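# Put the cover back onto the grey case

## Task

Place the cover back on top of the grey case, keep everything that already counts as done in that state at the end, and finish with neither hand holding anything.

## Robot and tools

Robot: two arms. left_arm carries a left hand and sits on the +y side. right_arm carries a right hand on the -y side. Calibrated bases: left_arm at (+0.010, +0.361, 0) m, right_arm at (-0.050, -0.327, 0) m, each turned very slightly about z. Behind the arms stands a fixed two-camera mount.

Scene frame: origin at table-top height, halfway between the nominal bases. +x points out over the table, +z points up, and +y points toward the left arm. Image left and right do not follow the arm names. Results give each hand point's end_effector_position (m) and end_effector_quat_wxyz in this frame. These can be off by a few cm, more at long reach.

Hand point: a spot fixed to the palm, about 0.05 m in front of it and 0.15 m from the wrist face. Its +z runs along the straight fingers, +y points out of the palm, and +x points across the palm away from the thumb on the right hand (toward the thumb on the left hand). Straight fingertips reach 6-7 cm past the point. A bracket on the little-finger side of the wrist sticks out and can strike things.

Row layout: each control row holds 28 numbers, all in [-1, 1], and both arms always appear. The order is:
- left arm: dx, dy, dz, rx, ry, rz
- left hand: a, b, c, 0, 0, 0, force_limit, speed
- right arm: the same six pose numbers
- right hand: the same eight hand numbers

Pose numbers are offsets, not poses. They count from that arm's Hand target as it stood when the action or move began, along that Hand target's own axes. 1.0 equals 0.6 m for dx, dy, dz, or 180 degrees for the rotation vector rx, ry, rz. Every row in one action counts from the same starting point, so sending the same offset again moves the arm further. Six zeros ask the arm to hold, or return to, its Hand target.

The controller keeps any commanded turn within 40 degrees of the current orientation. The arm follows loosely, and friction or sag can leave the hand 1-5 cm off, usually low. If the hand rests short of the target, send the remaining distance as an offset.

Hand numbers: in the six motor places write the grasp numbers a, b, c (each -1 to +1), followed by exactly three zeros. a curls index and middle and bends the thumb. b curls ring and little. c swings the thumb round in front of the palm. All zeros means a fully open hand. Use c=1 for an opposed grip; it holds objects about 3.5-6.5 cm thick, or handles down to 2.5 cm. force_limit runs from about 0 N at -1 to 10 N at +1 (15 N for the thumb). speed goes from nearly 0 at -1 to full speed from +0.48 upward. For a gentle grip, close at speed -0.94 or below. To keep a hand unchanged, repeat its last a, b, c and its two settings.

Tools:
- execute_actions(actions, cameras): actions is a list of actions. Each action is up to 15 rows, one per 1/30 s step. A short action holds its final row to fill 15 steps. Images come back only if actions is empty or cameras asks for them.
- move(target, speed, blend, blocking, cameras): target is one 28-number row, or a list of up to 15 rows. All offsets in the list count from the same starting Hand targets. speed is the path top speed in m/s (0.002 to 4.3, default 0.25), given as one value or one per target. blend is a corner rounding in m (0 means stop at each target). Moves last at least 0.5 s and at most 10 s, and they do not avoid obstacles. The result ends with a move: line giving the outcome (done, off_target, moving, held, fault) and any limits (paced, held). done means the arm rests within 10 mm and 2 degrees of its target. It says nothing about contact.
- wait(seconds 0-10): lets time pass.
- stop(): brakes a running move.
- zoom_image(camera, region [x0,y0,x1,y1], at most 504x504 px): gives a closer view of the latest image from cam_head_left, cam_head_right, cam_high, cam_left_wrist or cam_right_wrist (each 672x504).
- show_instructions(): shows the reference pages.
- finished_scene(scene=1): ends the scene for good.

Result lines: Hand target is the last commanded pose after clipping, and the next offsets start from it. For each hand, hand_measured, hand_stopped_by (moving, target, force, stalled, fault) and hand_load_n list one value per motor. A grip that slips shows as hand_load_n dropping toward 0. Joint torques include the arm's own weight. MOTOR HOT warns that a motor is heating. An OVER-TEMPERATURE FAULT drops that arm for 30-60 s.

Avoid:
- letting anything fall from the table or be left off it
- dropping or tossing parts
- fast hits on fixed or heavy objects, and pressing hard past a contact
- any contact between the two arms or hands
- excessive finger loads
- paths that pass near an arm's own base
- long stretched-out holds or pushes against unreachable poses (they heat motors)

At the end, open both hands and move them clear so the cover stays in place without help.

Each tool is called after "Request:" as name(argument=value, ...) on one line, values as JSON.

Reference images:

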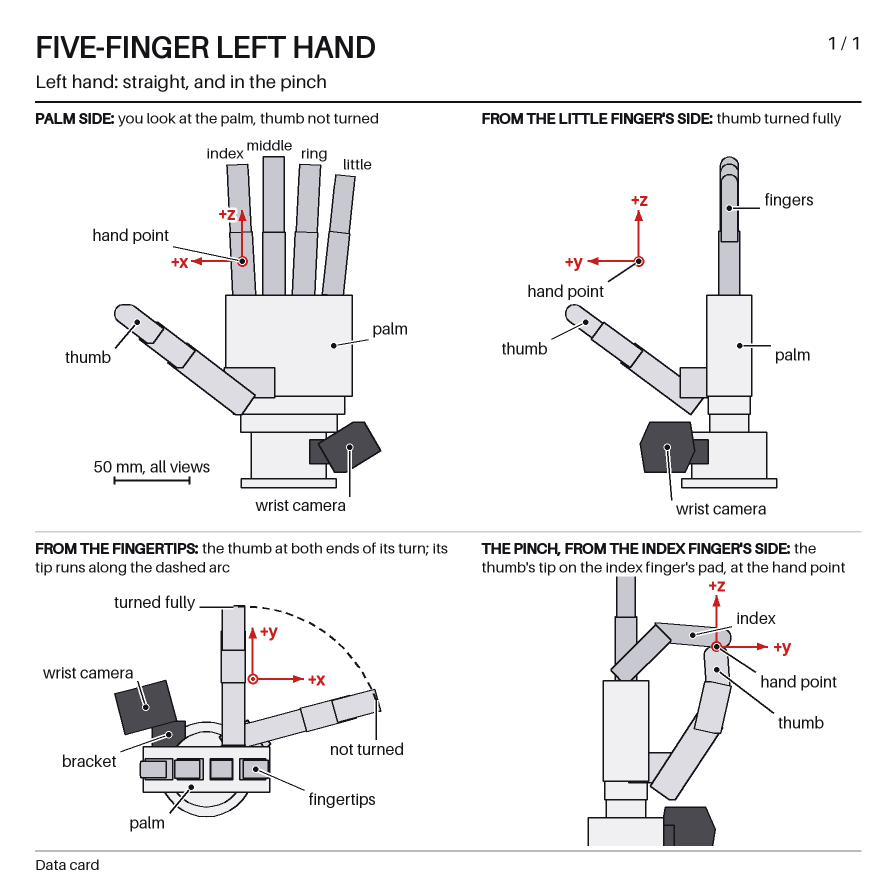

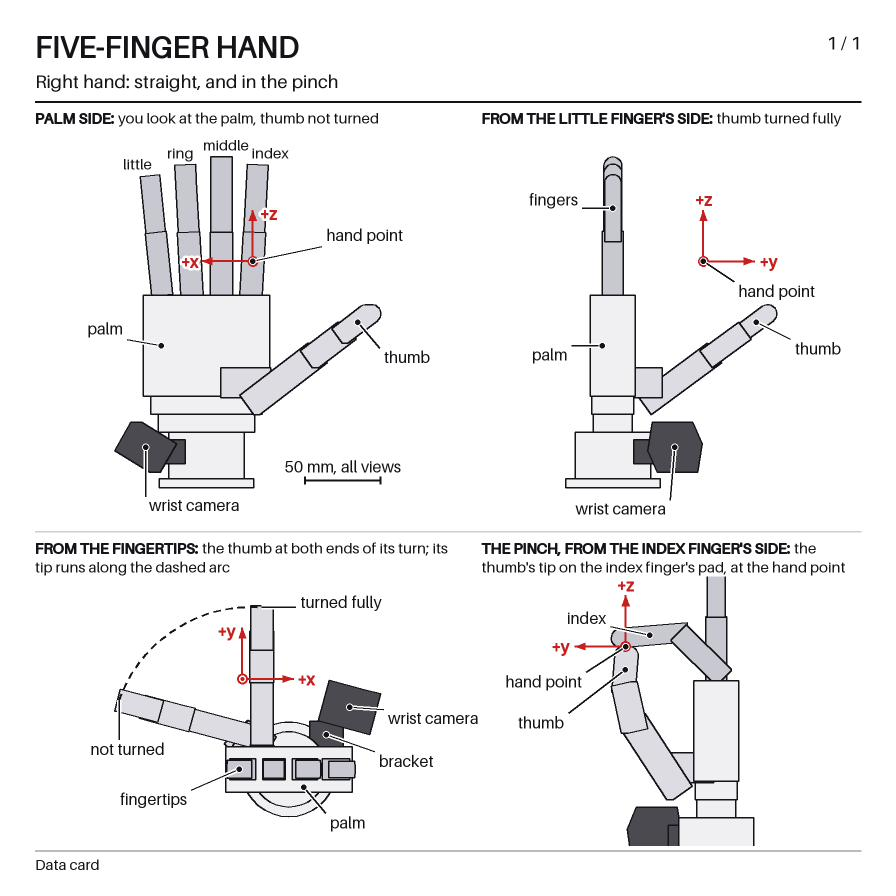

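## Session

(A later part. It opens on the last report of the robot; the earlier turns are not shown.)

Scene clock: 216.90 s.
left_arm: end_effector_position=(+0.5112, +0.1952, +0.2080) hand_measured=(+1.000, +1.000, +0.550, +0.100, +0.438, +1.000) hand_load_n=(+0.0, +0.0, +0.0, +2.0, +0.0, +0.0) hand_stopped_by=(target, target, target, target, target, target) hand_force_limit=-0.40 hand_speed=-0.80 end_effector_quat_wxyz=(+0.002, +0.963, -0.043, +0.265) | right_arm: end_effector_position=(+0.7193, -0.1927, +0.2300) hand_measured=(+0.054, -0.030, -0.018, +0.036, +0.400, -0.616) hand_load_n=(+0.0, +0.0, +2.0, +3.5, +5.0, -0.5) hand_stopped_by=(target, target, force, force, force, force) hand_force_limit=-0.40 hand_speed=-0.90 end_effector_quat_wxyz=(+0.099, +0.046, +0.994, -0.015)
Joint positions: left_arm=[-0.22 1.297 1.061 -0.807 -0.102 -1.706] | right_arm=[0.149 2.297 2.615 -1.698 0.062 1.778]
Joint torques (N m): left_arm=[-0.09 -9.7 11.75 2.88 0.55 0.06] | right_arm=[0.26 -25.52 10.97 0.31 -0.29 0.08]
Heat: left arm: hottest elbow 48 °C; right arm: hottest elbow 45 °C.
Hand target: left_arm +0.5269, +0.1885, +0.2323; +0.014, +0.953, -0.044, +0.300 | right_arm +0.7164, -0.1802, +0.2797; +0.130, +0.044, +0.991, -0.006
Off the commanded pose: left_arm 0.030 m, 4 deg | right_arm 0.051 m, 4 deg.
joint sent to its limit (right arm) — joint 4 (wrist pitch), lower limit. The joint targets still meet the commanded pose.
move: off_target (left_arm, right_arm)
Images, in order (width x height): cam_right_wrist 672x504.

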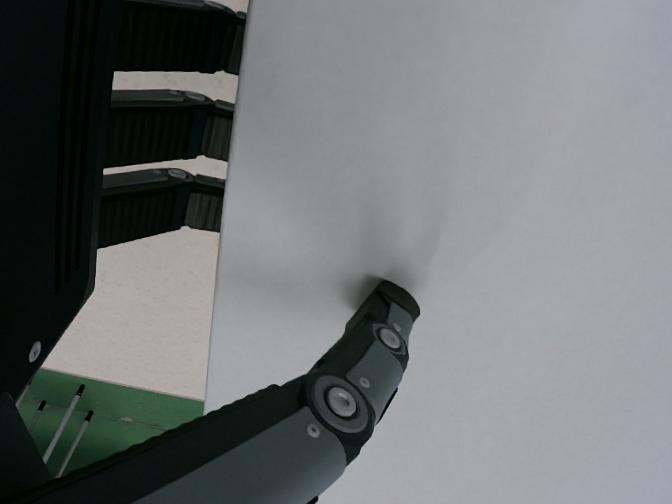

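Request:
move(target=[-0.0016,-0.0216,-0.0012,0,0,0,0.35,-1,0,0,0,0,-0.4,-0.8,0,0,0,0,0,0,0.54,0.5,1,0,0,0,-0.4,-0.9], speed=0.03, cameras=["cam_left_wrist","cam_high"])

Scene clock: 218.33 s.
left_arm: end_effector_position=(+0.5128, +0.2025, +0.2070) hand_measured=(+1.000, +1.000, +0.550, +0.100, +0.438, +1.000) hand_load_n=(+0.0, +0.0, +0.0, +2.0, +0.0, +0.0) hand_stopped_by=(target, target, target, target, target, target) hand_force_limit=-0.40 hand_speed=-0.80 end_effector_quat_wxyz=(+0.006, +0.963, -0.047, +0.266) | right_arm: end_effector_position=(+0.7192, -0.1922, +0.2301) hand_measured=(+0.054, -0.030, -0.018, +0.036, +0.400, -0.616) hand_load_n=(+0.0, +0.5, +1.0, +2.5, +2.5, +0.0) hand_stopped_by=(target, target, force, force, force, force) hand_force_limit=-0.40 hand_speed=-0.90 end_effector_quat_wxyz=(+0.099, +0.046, +0.994, -0.014)
Joint positions: left_arm=[-0.195 1.297 1.057 -0.798 -0.079 -1.678] | right_arm=[0.149 2.297 2.615 -1.698 0.06 1.778]
Joint torques (N m): left_arm=[0.21 -10.05 11.62 2.65 0.38 0.06] | right_arm=[0.26 -25.58 10.96 0.32 -0.17 0.09]
Heat: left arm: hottest elbow 48 °C; right arm: hottest elbow 45 °C.
Hand target: left_arm +0.5269, +0.2014, +0.2323; +0.014, +0.953, -0.044, +0.300 | right_arm +0.7165, -0.1804, +0.2798; +0.130, +0.044, +0.991, -0.006
Off the commanded pose: left_arm 0.029 m, 4 deg | right_arm 0.051 m, 4 deg.
joint sent to its limit (right arm) — joint 4 (wrist pitch), lower limit. The joint targets still meet the commanded pose.
move: off_target (left_arm, right_arm)
Images, in order (width x height): cam_high 672x504, cam_left_wrist 672x504.

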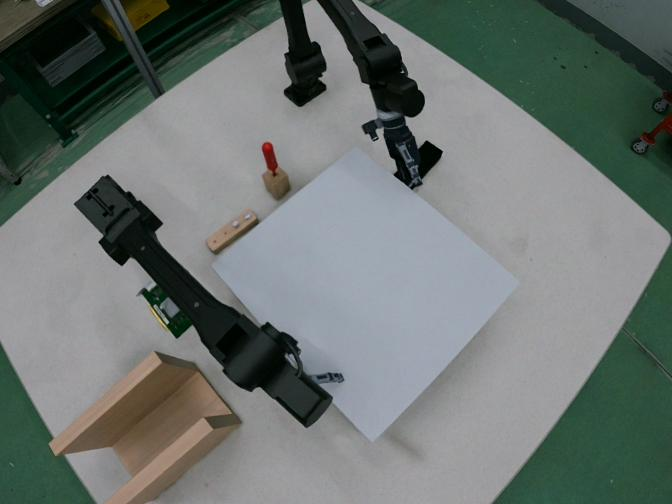

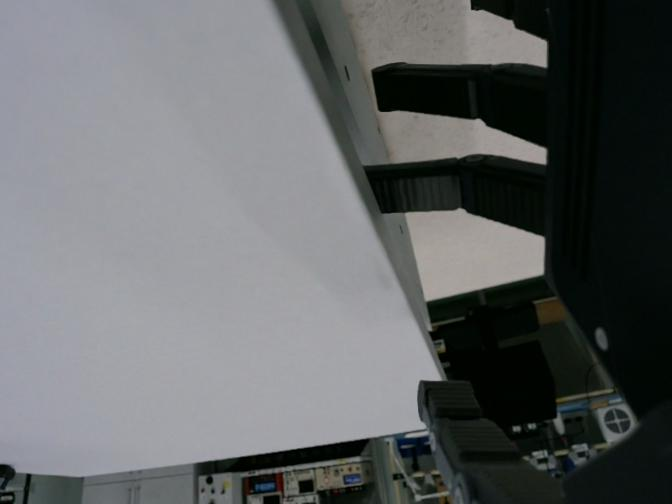

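Request:
move(target=[0,0,0,0,0,0,0.45,-1,0,0,0,0,-0.2,-0.85,0,0,0,0,0,0,0.54,0.5,1,0,0,0,-0.4,-0.9], speed=0.03, cameras=["cam_left_wrist"])

Scene clock: 221.03 s.
left_arm: end_effector_position=(+0.5116, +0.2039, +0.2044) hand_measured=(+1.000, +1.000, +0.350, -0.100, +0.362, +1.000) hand_load_n=(+0.0, +0.0, +0.0, +3.0, +0.0, -0.5) hand_stopped_by=(target, target, target, target, target, target) hand_force_limit=-0.20 hand_speed=-0.85 end_effector_quat_wxyz=(+0.005, +0.963, -0.047, +0.263) | right_arm: end_effector_position=(+0.7186, -0.1911, +0.2301) hand_measured=(+0.054, -0.030, -0.018, +0.036, +0.400, -0.616) hand_load_n=(+0.0, +0.0, +2.5, +3.0, +2.5, -2.5) hand_stopped_by=(target, target, force, force, force, force) hand_force_limit=-0.40 hand_speed=-0.90 end_effector_quat_wxyz=(+0.098, +0.045, +0.994, -0.013)
Joint positions: left_arm=[-0.193 1.297 1.052 -0.798 -0.079 -1.676] | right_arm=[0.15 2.297 2.615 -1.699 0.057 1.778]
Joint torques (N m): left_arm=[1.08 -9.58 11.95 2.78 0.37 0.01] | right_arm=[0.15 -25.58 10.96 0.36 -0.07 0.09]
Heat: left arm: hottest elbow 47 °C; right arm: hottest elbow 45 °C.
Hand target: left_arm +0.5269, +0.2014, +0.2324; +0.014, +0.953, -0.044, +0.300 | right_arm +0.7164, -0.1804, +0.2797; +0.130, +0.044, +0.991, -0.006
Off the commanded pose: left_arm 0.032 m, 5 deg | right_arm 0.051 m, 4 deg.
joint sent to its limit (right arm) — joint 4 (wrist pitch), lower limit. The joint targets still meet the commanded pose.
move: off_target (left_arm, right_arm)
Images, in order (width x height): cam_left_wrist 672x504.

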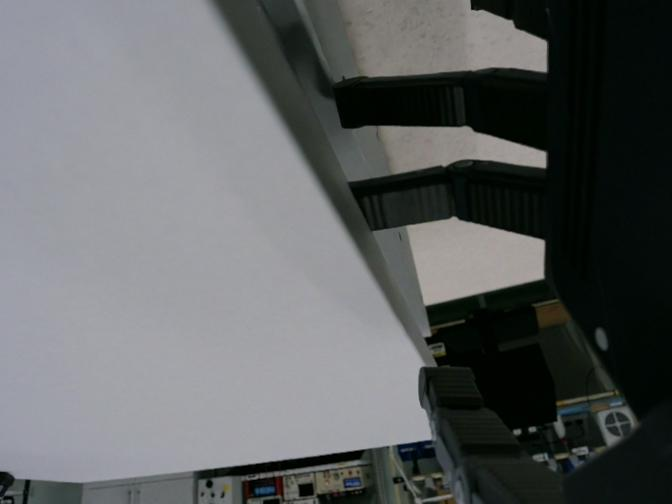

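Request:
zoom_image(camera="cam_left_wrist", region=[220, 0, 480, 260])

Scaled by 1.938 from the camera's 672x504 image, which has a finer 960x720 frame.

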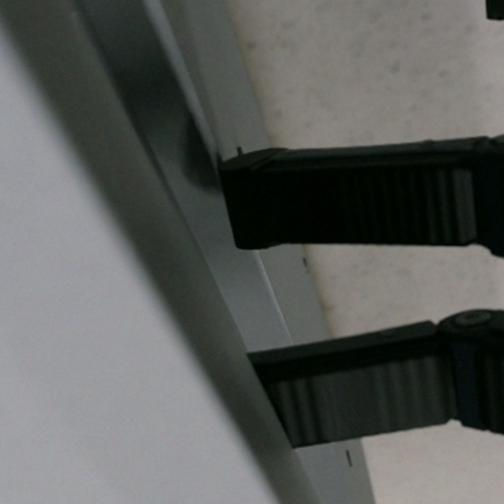

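Request:
move(target=[-0.0070,-0.0166,0.0073,0,0,0,0.45,-1,0,0,0,0,-0.2,-0.85,0,0,0,0,0,0,0.54,0.5,1,0,0,0,-0.4,-0.9], speed=0.03, cameras=["cam_left_wrist","cam_high","cam_head_left"])

Scene clock: 222.93 s.
left_arm: end_effector_position=(+0.5106, +0.2092, +0.1987) hand_measured=(+1.000, +1.000, +0.350, -0.100, +0.362, +1.000) hand_load_n=(+0.0, +0.0, +0.0, +2.5, +0.0, +0.0) hand_stopped_by=(target, target, target, target, target, target) hand_force_limit=-0.20 hand_speed=-0.85 end_effector_quat_wxyz=(+0.008, +0.964, -0.052, +0.262) | right_arm: end_effector_position=(+0.7181, -0.1880, +0.2301) hand_measured=(+0.054, -0.030, -0.018, +0.036, +0.400, -0.616) hand_load_n=(+0.0, +0.0, +1.0, +2.0, +1.5, +0.0) hand_stopped_by=(target, target, force, force, force, force) hand_force_limit=-0.40 hand_speed=-0.90 end_effector_quat_wxyz=(+0.098, +0.043, +0.994, -0.012)
Joint positions: left_arm=[-0.175 1.297 1.037 -0.783 -0.063 -1.653] | right_arm=[0.154 2.297 2.615 -1.699 0.056 1.778]
Joint torques (N m): left_arm=[1.03 -10.34 11.66 2.71 0.32 -0.02] | right_arm=[-0.15 -25.58 10.97 0.39 -0.04 0.09]
Heat: left arm: hottest elbow 47 °C; right arm: hottest elbow 44 °C.
Hand target: left_arm +0.5269, +0.2115, +0.2263; +0.014, +0.953, -0.044, +0.300 | right_arm +0.7164, -0.1804, +0.2797; +0.130, +0.044, +0.991, -0.005
Off the commanded pose: left_arm 0.032 m, 5 deg | right_arm 0.050 m, 4 deg.
joint sent to its limit (right arm) — joint 4 (wrist pitch), lower limit. The joint targets still meet the commanded pose.
move: off_target (left_arm, right_arm)
Images, in order (width x height): cam_head_left 672x504, cam_high 672x504, cam_left_wrist 672x504.

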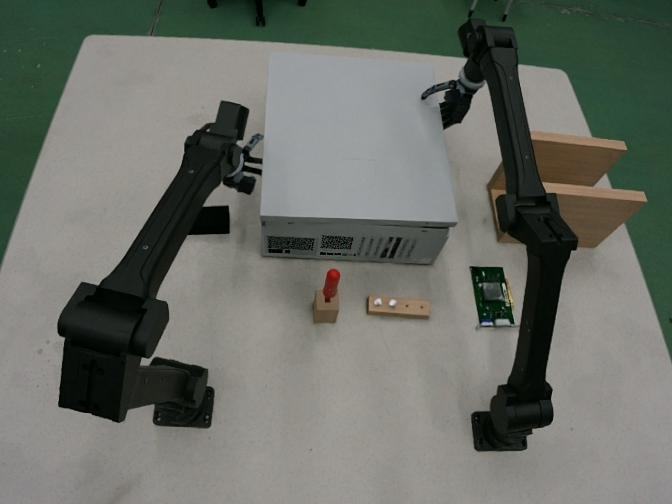

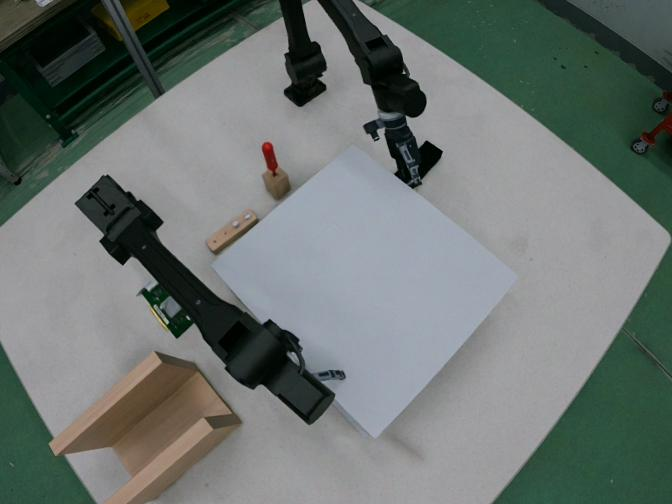

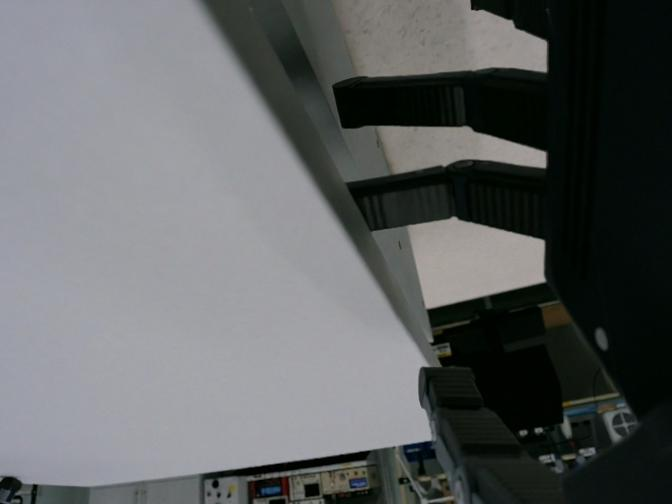

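Request:
move(target=[0,0,0,0,0,0,0.45,-1,0,0,0,0,-0.2,-0.85,-0.0017,-0.0199,0.0004,0,0,0,0.54,0.5,1,0,0,0,-0.4,-0.9], speed=0.03, cameras=["cam_left_wrist","cam_high","cam_right_wrist"])

Scene clock: 224.13 s.
left_arm: end_effector_position=(+0.5106, +0.2092, +0.1987) hand_measured=(+1.000, +1.000, +0.350, -0.100, +0.362, +1.000) hand_load_n=(+0.0, +0.0, +0.0, +2.5, +0.0, +0.0) hand_stopped_by=(target, target, target, target, target, target) hand_force_limit=-0.20 hand_speed=-0.85 end_effector_quat_wxyz=(+0.008, +0.963, -0.052, +0.262) | right_arm: end_effector_position=(+0.7180, -0.1880, +0.2304) hand_measured=(+0.054, -0.030, -0.018, +0.036, +0.400, -0.616) hand_load_n=(+0.5, +0.0, +1.0, +2.0, +2.0, +0.0) hand_stopped_by=(target, target, force, force, force, force) hand_force_limit=-0.40 hand_speed=-0.90 end_effector_quat_wxyz=(+0.098, +0.043, +0.994, -0.012)
Joint positions: left_arm=[-0.175 1.297 1.037 -0.783 -0.063 -1.653] | right_arm=[0.154 2.296 2.615 -1.699 0.056 1.778]
Joint torques (N m): left_arm=[0.73 -10.23 11.64 2.78 0.28 -0.03] | right_arm=[-1.32 -25.82 10.55 0.39 -0.15 -0.07]
Heat: left arm: hottest elbow 47 °C; right arm: hottest elbow 44 °C.
Hand target: left_arm +0.5269, +0.2115, +0.2263; +0.014, +0.953, -0.044, +0.300 | right_arm +0.7164, -0.1924, +0.2799; +0.130, +0.044, +0.991, -0.005
Off the commanded pose: left_arm 0.032 m, 5 deg | right_arm 0.050 m, 4 deg.
joint sent to its limit (right arm) — joint 4 (wrist pitch), lower limit. The joint targets still meet the commanded pose.
move: off_target (left_arm, right_arm)
Images, in order (width x height): cam_high 672x504, cam_left_wrist 672x504, cam_right_wrist 672x504.

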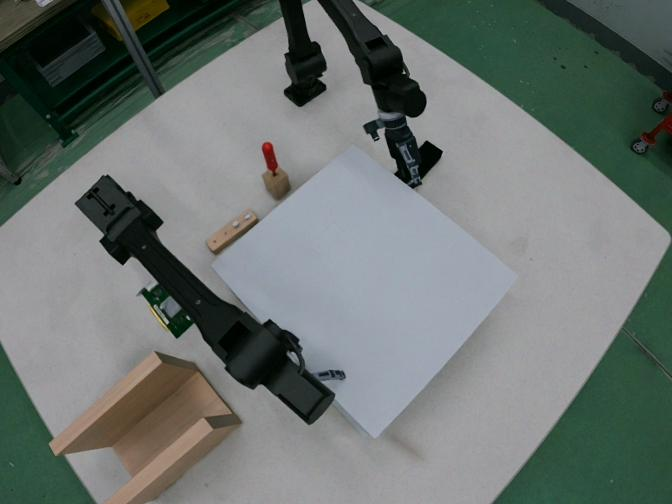

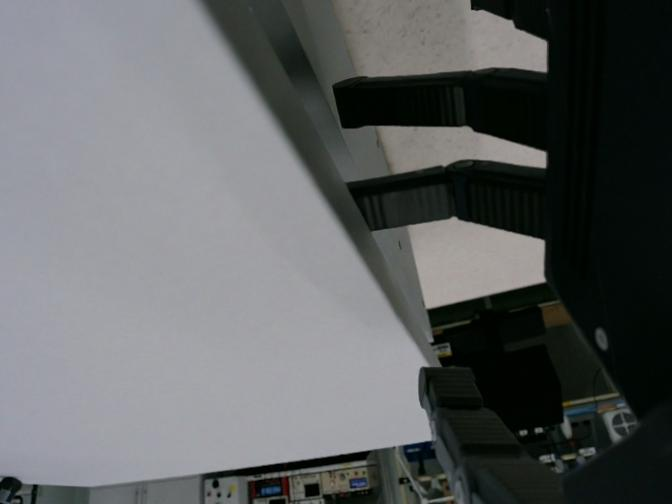

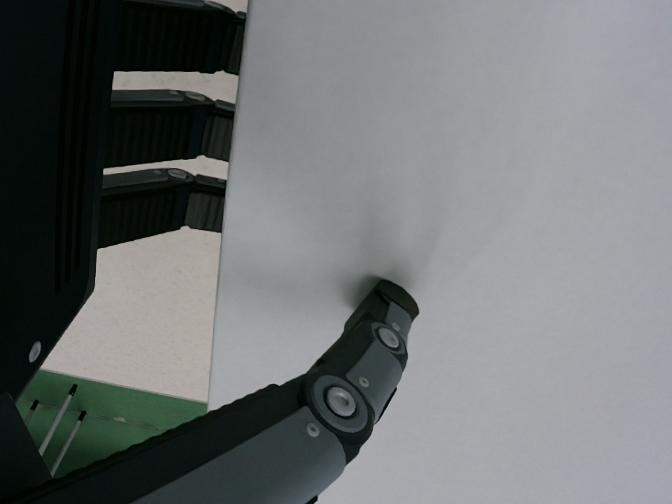

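Request:
move(target=[0,0,0,0,0,0,0.45,-1,0,0,0,0,-0.2,-0.85,-0.0015,-0.0166,0.0004,0,0,0,0.54,0.5,1,0,0,0,-0.4,-0.9], speed=0.03, cameras=["cam_left_wrist","cam_high"])

Scene clock: 225.27 s.
left_arm: end_effector_position=(+0.5110, +0.2093, +0.1990) hand_measured=(+1.000, +1.000, +0.350, -0.100, +0.362, +1.000) hand_load_n=(+0.0, +0.0, +0.0, +2.5, +0.0, +0.0) hand_stopped_by=(target, target, target, target, target, target) hand_force_limit=-0.20 hand_speed=-0.85 end_effector_quat_wxyz=(+0.008, +0.963, -0.052, +0.263) | right_arm: end_effector_position=(+0.7182, -0.1907, +0.2311) hand_measured=(+0.054, -0.030, -0.018, +0.036, +0.400, -0.616) hand_load_n=(+0.0, +0.0, +1.0, +1.5, +1.0, +0.5) hand_stopped_by=(target, target, force, force, force, force) hand_force_limit=-0.40 hand_speed=-0.90 end_effector_quat_wxyz=(+0.098, +0.043, +0.994, -0.010)
Joint positions: left_arm=[-0.175 1.297 1.037 -0.781 -0.063 -1.653] | right_arm=[0.149 2.296 2.615 -1.699 0.053 1.774]
Joint torques (N m): left_arm=[0.44 -10.64 11.58 2.92 0.32 -0.02] | right_arm=[-2.08 -25.88 10.36 0.38 -0.11 -0.16]
Heat: left arm: hottest elbow 47 °C; right arm: hottest elbow 44 °C.
Hand target: left_arm +0.5269, +0.2116, +0.2263; +0.014, +0.953, -0.044, +0.300 | right_arm +0.7164, -0.2023, +0.2798; +0.130, +0.044, +0.991, -0.005
Off the commanded pose: left_arm 0.032 m, 5 deg | right_arm 0.050 m, 4 deg.
joint sent to its limit (right arm) — joint 4 (wrist pitch), lower limit. The joint targets still meet the commanded pose.
move: off_target (left_arm, right_arm)
Images, in order (width x height): cam_high 672x504, cam_left_wrist 672x504.

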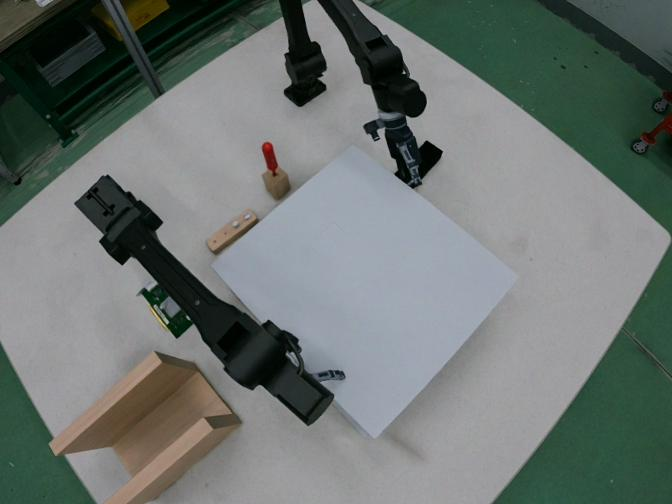

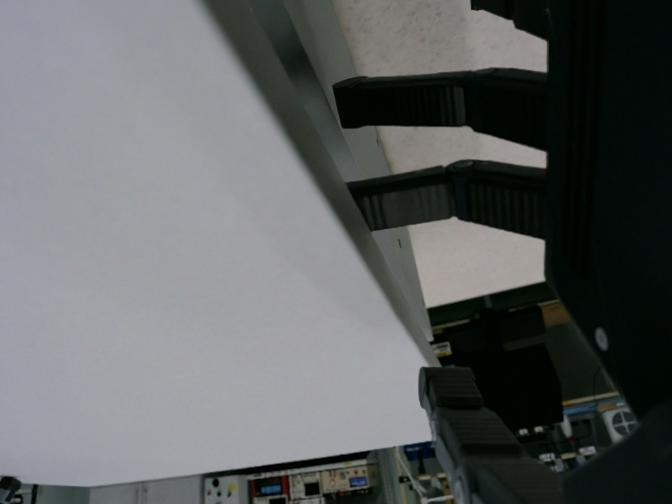

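Request:
move(target=[0,0,0,0,0,0,0.45,-1,0,0,0,0,-0.2,-0.85,0,0,0,0,0,0,0.60,0.5,1,0,0,0,0.0,-0.85], speed=0.03, cameras=["cam_right_wrist","cam_high"])

Scene clock: 226.13 s.
left_arm: end_effector_position=(+0.5107, +0.2095, +0.1984) hand_measured=(+1.000, +1.000, +0.350, -0.100, +0.362, +1.000) hand_load_n=(+0.0, +0.0, +0.0, +3.0, +0.0, +0.0) hand_stopped_by=(target, target, target, target, target, target) hand_force_limit=-0.20 hand_speed=-0.85 end_effector_quat_wxyz=(+0.008, +0.963, -0.052, +0.263) | right_arm: end_effector_position=(+0.7179, -0.1909, +0.2324) hand_measured=(+0.060, -0.040, -0.070, -0.004, +0.392, -0.616) hand_load_n=(+0.0, +0.0, +5.5, +2.5, +10.5, -0.5) hand_stopped_by=(target, target, force, force, force, force) hand_force_limit=0.00 hand_speed=-0.85 end_effector_quat_wxyz=(+0.098, +0.042, +0.994, -0.007)
Joint positions: left_arm=[-0.175 1.297 1.036 -0.781 -0.062 -1.653] | right_arm=[0.147 2.294 2.615 -1.699 0.046 1.769]
Joint torques (N m): left_arm=[0.26 -10.23 11.73 2.61 0.25 0.02] | right_arm=[-1.9 -25.76 10.33 0.39 0.15 -0.11]
Heat: left arm: hottest elbow 47 °C; right arm: hottest elbow 44 °C.
Hand target: left_arm +0.5270, +0.2114, +0.2264; +0.014, +0.953, -0.044, +0.300 | right_arm +0.7165, -0.2024, +0.2798; +0.130, +0.044, +0.991, -0.005
Off the commanded pose: left_arm 0.032 m, 5 deg | right_arm 0.049 m, 4 deg.
joint sent to its limit (right arm) — joint 4 (wrist pitch), lower limit. The joint targets still meet the commanded pose.
move: off_target (left_arm, right_arm)
Images, in order (width x height): cam_high 672x504, cam_right_wrist 672x504.

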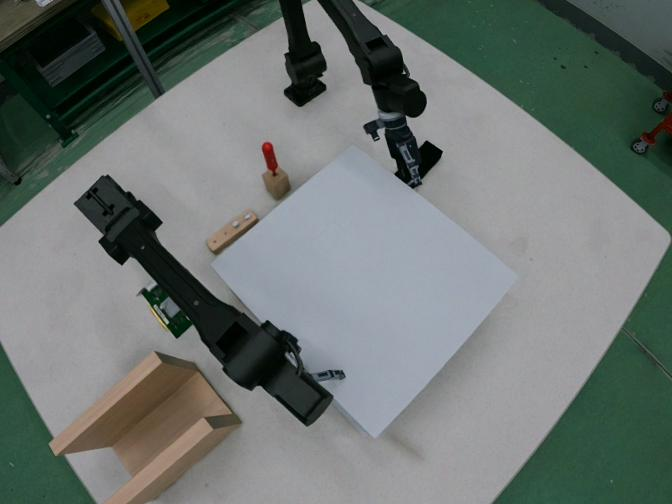

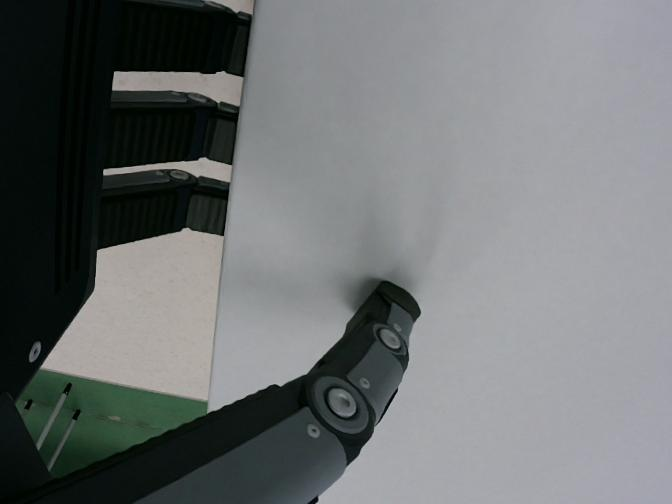

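Request:
move(target=[0,0,0,0,0,0,0.45,-1,0,0,0,0,-0.2,-0.85,-0.0017,-0.0199,0.0004,0,0,0,0.60,0.5,1,0,0,0,0.0,-0.85], speed=0.03, cameras=["cam_left_wrist","cam_high","cam_head_left"])

Scene clock: 227.27 s.
left_arm: end_effector_position=(+0.5112, +0.2090, +0.1990) hand_measured=(+1.000, +1.000, +0.350, -0.100, +0.362, +1.000) hand_load_n=(+0.0, +0.0, +0.0, +3.0, +0.0, -0.5) hand_stopped_by=(target, target, target, target, target, target) hand_force_limit=-0.20 hand_speed=-0.85 end_effector_quat_wxyz=(+0.009, +0.963, -0.052, +0.264) | right_arm: end_effector_position=(+0.7174, -0.1930, +0.2340) hand_measured=(+0.060, -0.040, -0.070, -0.004, +0.392, -0.616) hand_load_n=(+0.0, +0.0, +5.0, +2.0, +10.0, +2.0) hand_stopped_by=(target, target, force, force, force, force) hand_force_limit=0.00 hand_speed=-0.85 end_effector_quat_wxyz=(+0.099, +0.037, +0.994, -0.005)
Joint positions: left_arm=[-0.175 1.297 1.036 -0.778 -0.06 -1.653] | right_arm=[0.142 2.292 2.615 -1.699 0.04 1.756]
Joint torques (N m): left_arm=[0.79 -10.52 11.9 2.74 0.18 -0.04] | right_arm=[-2.84 -25.76 10.06 0.38 0.23 -0.14]
Heat: left arm: hottest elbow 47 °C; right arm: hottest elbow 44 °C.
Hand target: left_arm +0.5270, +0.2114, +0.2264; +0.014, +0.953, -0.044, +0.300 | right_arm +0.7164, -0.2143, +0.2798; +0.130, +0.044, +0.991, -0.005
Off the commanded pose: left_arm 0.032 m, 4 deg | right_arm 0.051 m, 4 deg.
joint sent to its limit (right arm) — joint 4 (wrist pitch), lower limit. The joint targets still meet the commanded pose.
move: off_target (left_arm, right_arm)
Images, in order (width x height): cam_head_left 672x504, cam_high 672x504, cam_left_wrist 672x504.

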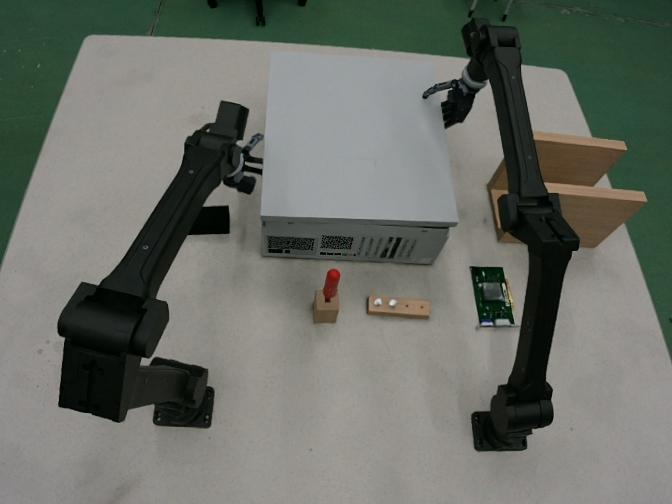

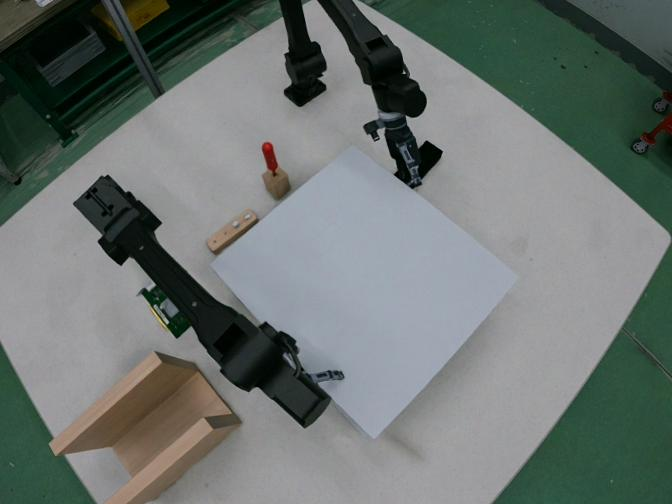

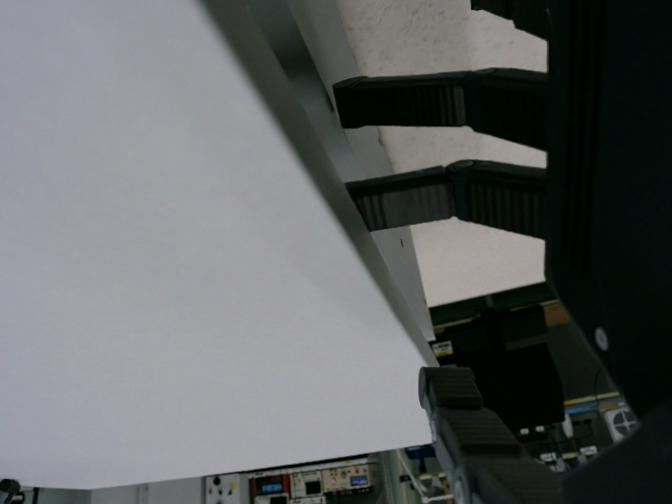

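Request:
move(target=[-0.0010,-0.0133,-0.0007,0,0,0,0.45,-1,0,0,0,0,-0.2,-0.85,0,0,0,0,0,0,0.60,0.5,1,0,0,0,0.0,-0.85], speed=0.02, cameras=["cam_left_wrist","cam_high"])

Scene clock: 229.07 s.
left_arm: end_effector_position=(+0.5120, +0.2144, +0.1989) hand_measured=(+1.000, +1.000, +0.350, -0.100, +0.362, +1.000) hand_load_n=(+0.0, +0.0, +0.0, +3.0, +0.0, +0.0) hand_stopped_by=(target, target, target, target, target, target) hand_force_limit=-0.20 hand_speed=-0.85 end_effector_quat_wxyz=(+0.010, +0.963, -0.054, +0.264) | right_arm: end_effector_position=(+0.7175, -0.1935, +0.2340) hand_measured=(+0.060, -0.040, -0.070, -0.004, +0.392, -0.616) hand_load_n=(+0.0, +0.0, +5.0, +2.0, +9.0, +2.0) hand_stopped_by=(target, target, force, force, force, force) hand_force_limit=0.00 hand_speed=-0.85 end_effector_quat_wxyz=(+0.099, +0.037, +0.994, -0.005)
Joint positions: left_arm=[-0.159 1.297 1.036 -0.778 -0.05 -1.636] | right_arm=[0.141 2.292 2.615 -1.699 0.04 1.755]
Joint torques (N m): left_arm=[0.79 -10.7 11.63 2.62 0.16 -0.09] | right_arm=[-2.78 -25.76 10.04 0.38 0.23 -0.14]
Heat: left arm: hottest elbow 47 °C; right arm: hottest elbow 44 °C.
Hand target: left_arm +0.5270, +0.2196, +0.2264; +0.014, +0.953, -0.044, +0.300 | right_arm +0.7164, -0.2144, +0.2798; +0.130, +0.044, +0.991, -0.006
Off the commanded pose: left_arm 0.032 m, 5 deg | right_arm 0.050 m, 4 deg.
joint sent to its limit (right arm) — joint 4 (wrist pitch), lower limit. The joint targets still meet the commanded pose.
move: off_target (left_arm, right_arm)
Images, in order (width x height): cam_high 672x504, cam_left_wrist 672x504.

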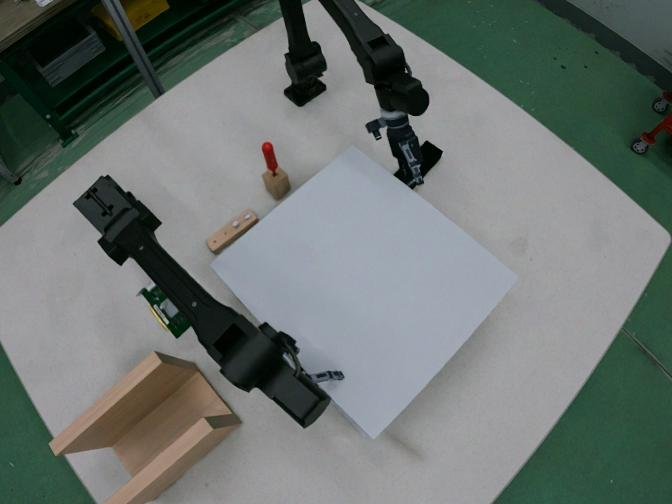

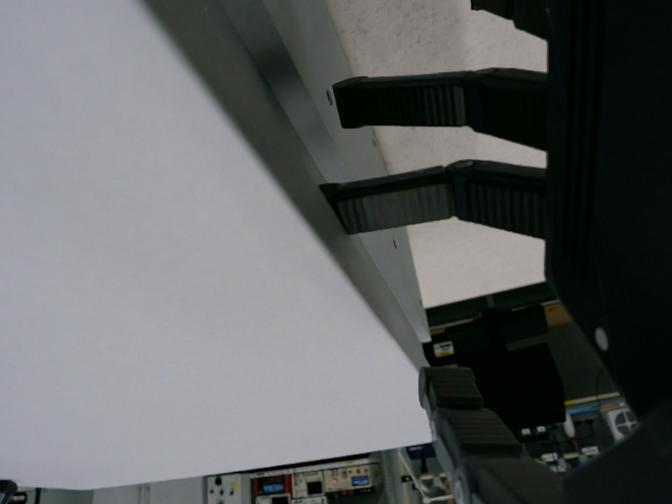

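Request:
zoom_image(camera="cam_left_wrist", region=[250, 130, 410, 250])

Request:
zoom_image(camera="cam_high", region=[320, 380, 420, 455])

Scaled by 3.150 from the camera's 672x504 image, which has a finer 960x720 frame.

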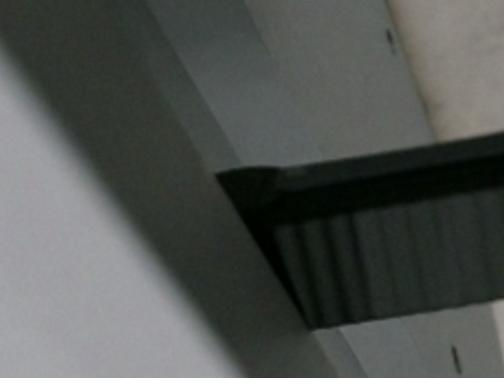

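Scaled by 5.040 from the camera's 672x504 image, which has a finer 960x720 frame.

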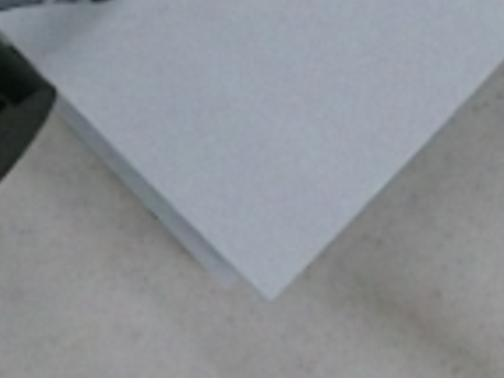

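Request:
zoom_image(camera="cam_high", region=[460, 235, 560, 310])

Request:
zoom_image(camera="cam_high", region=[310, 105, 410, 180])

Request:
zoom_image(camera="cam_high", region=[160, 225, 260, 300])

Request:
wait(seconds=0, cameras=["cam_head_left","cam_head_right","cam_high"])

Request:
zoom_image(camera="cam_head_left", region=[250, 190, 350, 265])

Request:
zoom_image(camera="cam_head_left", region=[370, 200, 470, 275])

Request:
zoom_image(camera="cam_head_left", region=[230, 20, 330, 95])

Scaled by 5.040 from the camera's 672x504 image, which has a finer 960x720 frame.

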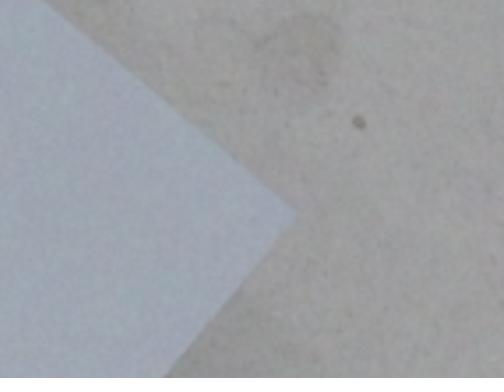

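Scaled by 5.040 from the camera's 672x504 image, which has a finer 960x720 frame.

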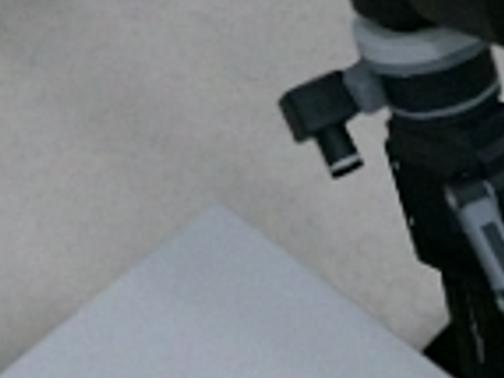

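Scaled by 5.040 from the camera's 672x504 image, which has a finer 960x720 frame.

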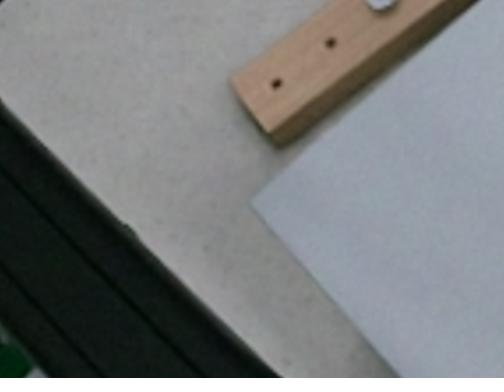

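Scene clock: 231.90 s.
left_arm: end_effector_position=(+0.5120, +0.2144, +0.1989) hand_measured=(+1.000, +1.000, +0.350, -0.100, +0.362, +1.000) hand_load_n=(+0.0, +0.0, +0.0, +3.0, +0.0, +0.0) hand_stopped_by=(target, target, target, target, target, target) hand_force_limit=-0.20 hand_speed=-0.85 end_effector_quat_wxyz=(+0.010, +0.963, -0.054, +0.264) | right_arm: end_effector_position=(+0.7175, -0.1935, +0.2340) hand_measured=(+0.060, -0.040, -0.070, -0.004, +0.392, -0.616) hand_load_n=(+0.0, +0.0, +4.5, +2.0, +9.0, +2.0) hand_stopped_by=(target, target, force, force, force, force) hand_force_limit=0.00 hand_speed=-0.85 end_effector_quat_wxyz=(+0.099, +0.037, +0.994, -0.005)
Joint positions: left_arm=[-0.159 1.297 1.036 -0.778 -0.05 -1.636] | right_arm=[0.141 2.292 2.615 -1.699 0.04 1.755]
Joint torques (N m): left_arm=[0.56 -10.64 11.47 2.74 0.27 -0.04] | right_arm=[-2.84 -25.7 10.06 0.38 0.23 -0.13]
Heat: left arm: hottest elbow 46 °C; right arm: hottest elbow 43 °C.
Hand target: left_arm +0.5270, +0.2196, +0.2264; +0.014, +0.953, -0.044, +0.300 | right_arm +0.7164, -0.2144, +0.2798; +0.130, +0.044, +0.991, -0.006
Off the commanded pose: left_arm 0.032 m, 5 deg | right_arm 0.050 m, 4 deg.
Images, in order (width x height): cam_head_left 672x504, cam_head_right 672x504, cam_high 672x504.

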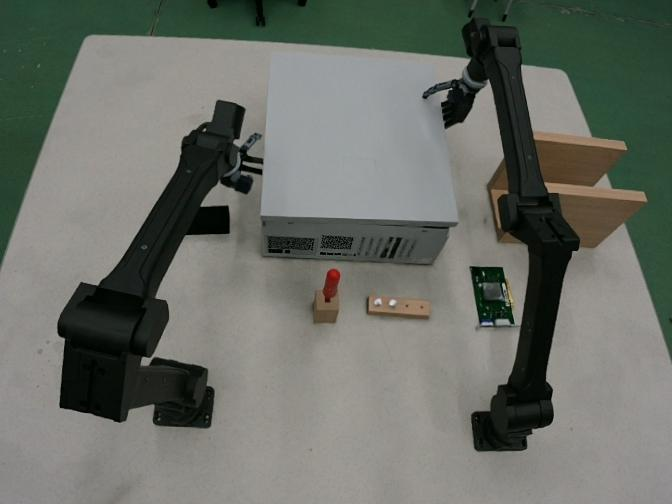

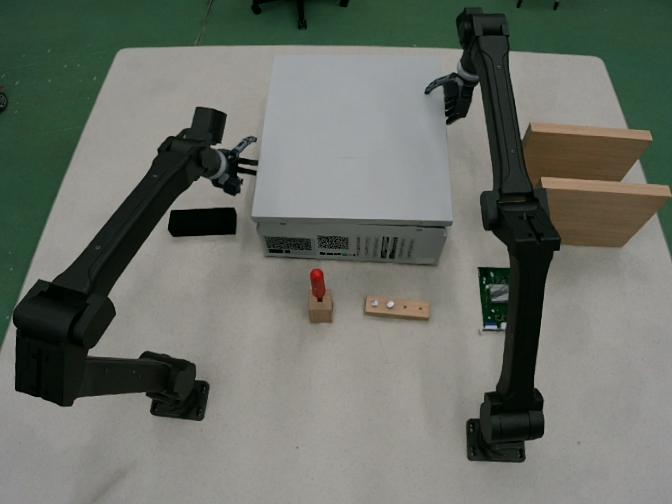

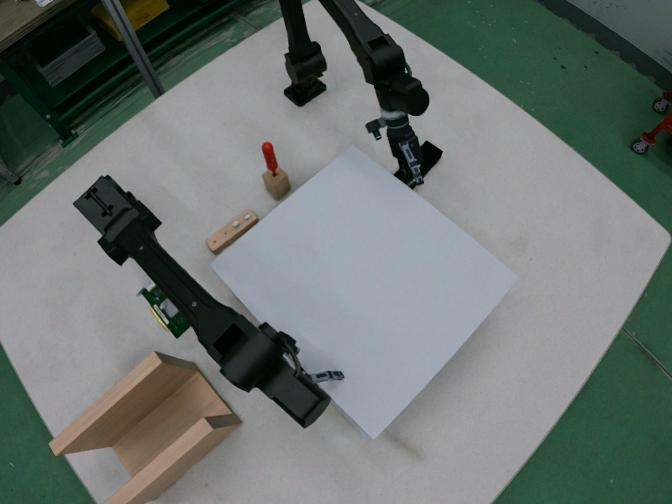

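Scaled by 5.040 from the camera's 672x504 image, which has a finer 960x720 frame.

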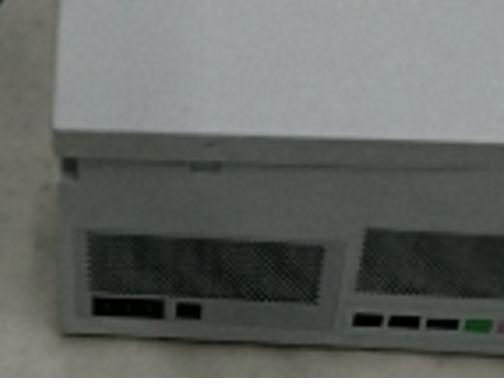

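Scaled by 5.040 from the camera's 672x504 image, which has a finer 960x720 frame.

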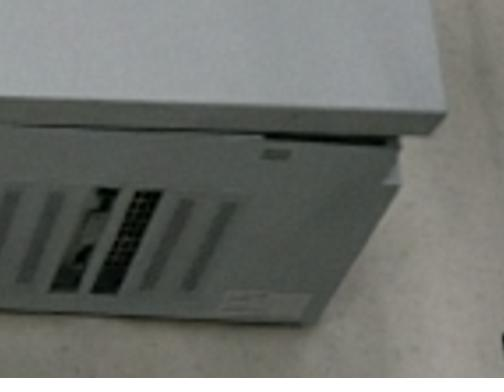

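Scaled by 5.040 from the camera's 672x504 image, which has a finer 960x720 frame.

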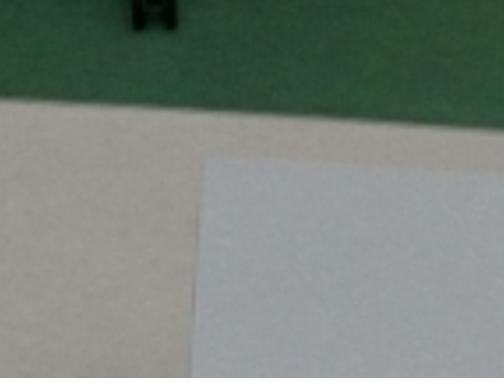

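Request:
move(target=[0.0065,0.0043,0.0046,-0.00382,0,0.00546,0.45,-1,0,0,0,0,-0.2,-0.85,0.0047,-0.0205,-0.0013,0.00172,0,0.00644,0.60,0.5,1,0,0,0,0.0,-0.85], speed=0.03, cameras=["cam_left_wrist","cam_high","cam_head_left"])

Scene clock: 238.47 s.
left_arm: end_effector_position=(+0.5161, +0.2169, +0.2030) hand_measured=(+1.000, +1.000, +0.350, -0.100, +0.362, +1.000) hand_load_n=(+0.0, +0.0, +0.0, +0.0, +0.0, +0.0) hand_stopped_by=(target, target, target, target, target, target) hand_force_limit=-0.20 hand_speed=-0.85 end_effector_quat_wxyz=(+0.013, +0.960, -0.058, +0.273) | right_arm: end_effector_position=(+0.7100, -0.2160, +0.2341) hand_measured=(+0.060, -0.040, -0.072, -0.002, +0.390, -0.616) hand_load_n=(+0.0, +0.0, +0.5, +3.0, +0.0, +0.0) hand_stopped_by=(target, target, force, force, force, force) hand_force_limit=0.00 hand_speed=-0.85 end_effector_quat_wxyz=(+0.089, +0.050, +0.995, -0.011)
Joint positions: left_arm=[-0.147 1.295 1.036 -0.758 -0.037 -1.62] | right_arm=[0.115 2.259 2.56 -1.698 0.046 1.755]
Joint torques (N m): left_arm=[0.56 -9.29 12.64 2.03 0.25 0.02] | right_arm=[-1.9 -25.7 9.48 1.29 0.07 -0.08]
Heat: left arm: hottest elbow 45 °C; right arm: hottest elbow 43 °C.
Hand target: left_arm +0.5315, +0.2166, +0.2265; +0.017, +0.952, -0.054, +0.300 | right_arm +0.7125, -0.2263, +0.2799; +0.130, +0.054, +0.990, -0.007
Off the commanded pose: left_arm 0.028 m, 3 deg | right_arm 0.047 m, 5 deg.
move: off_target (left_arm, right_arm)
Images, in order (width x height): cam_head_left 672x504, cam_high 672x504, cam_left_wrist 672x504.

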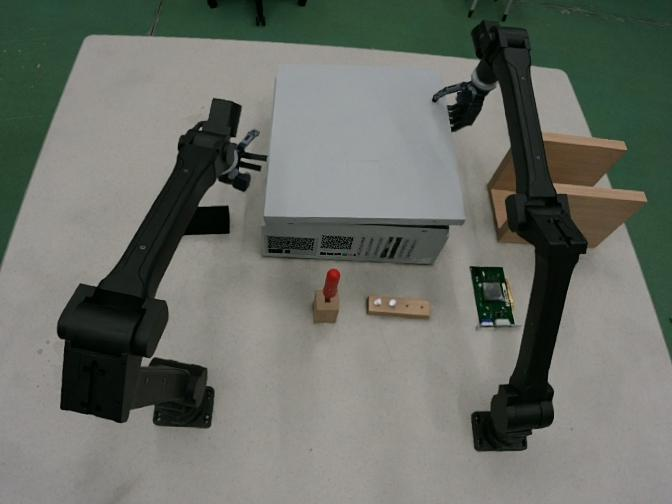

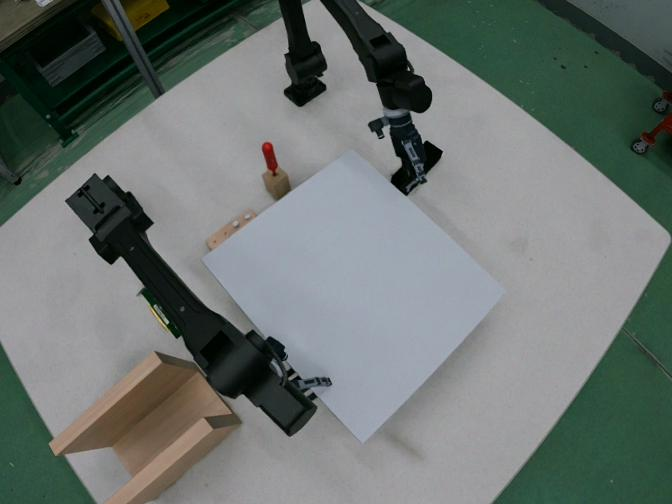

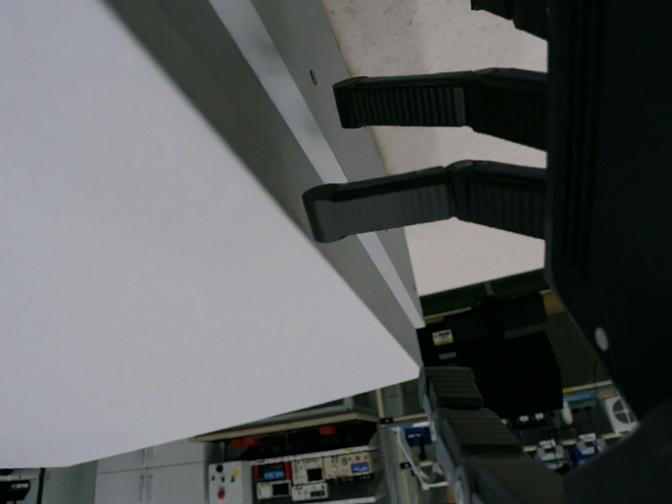

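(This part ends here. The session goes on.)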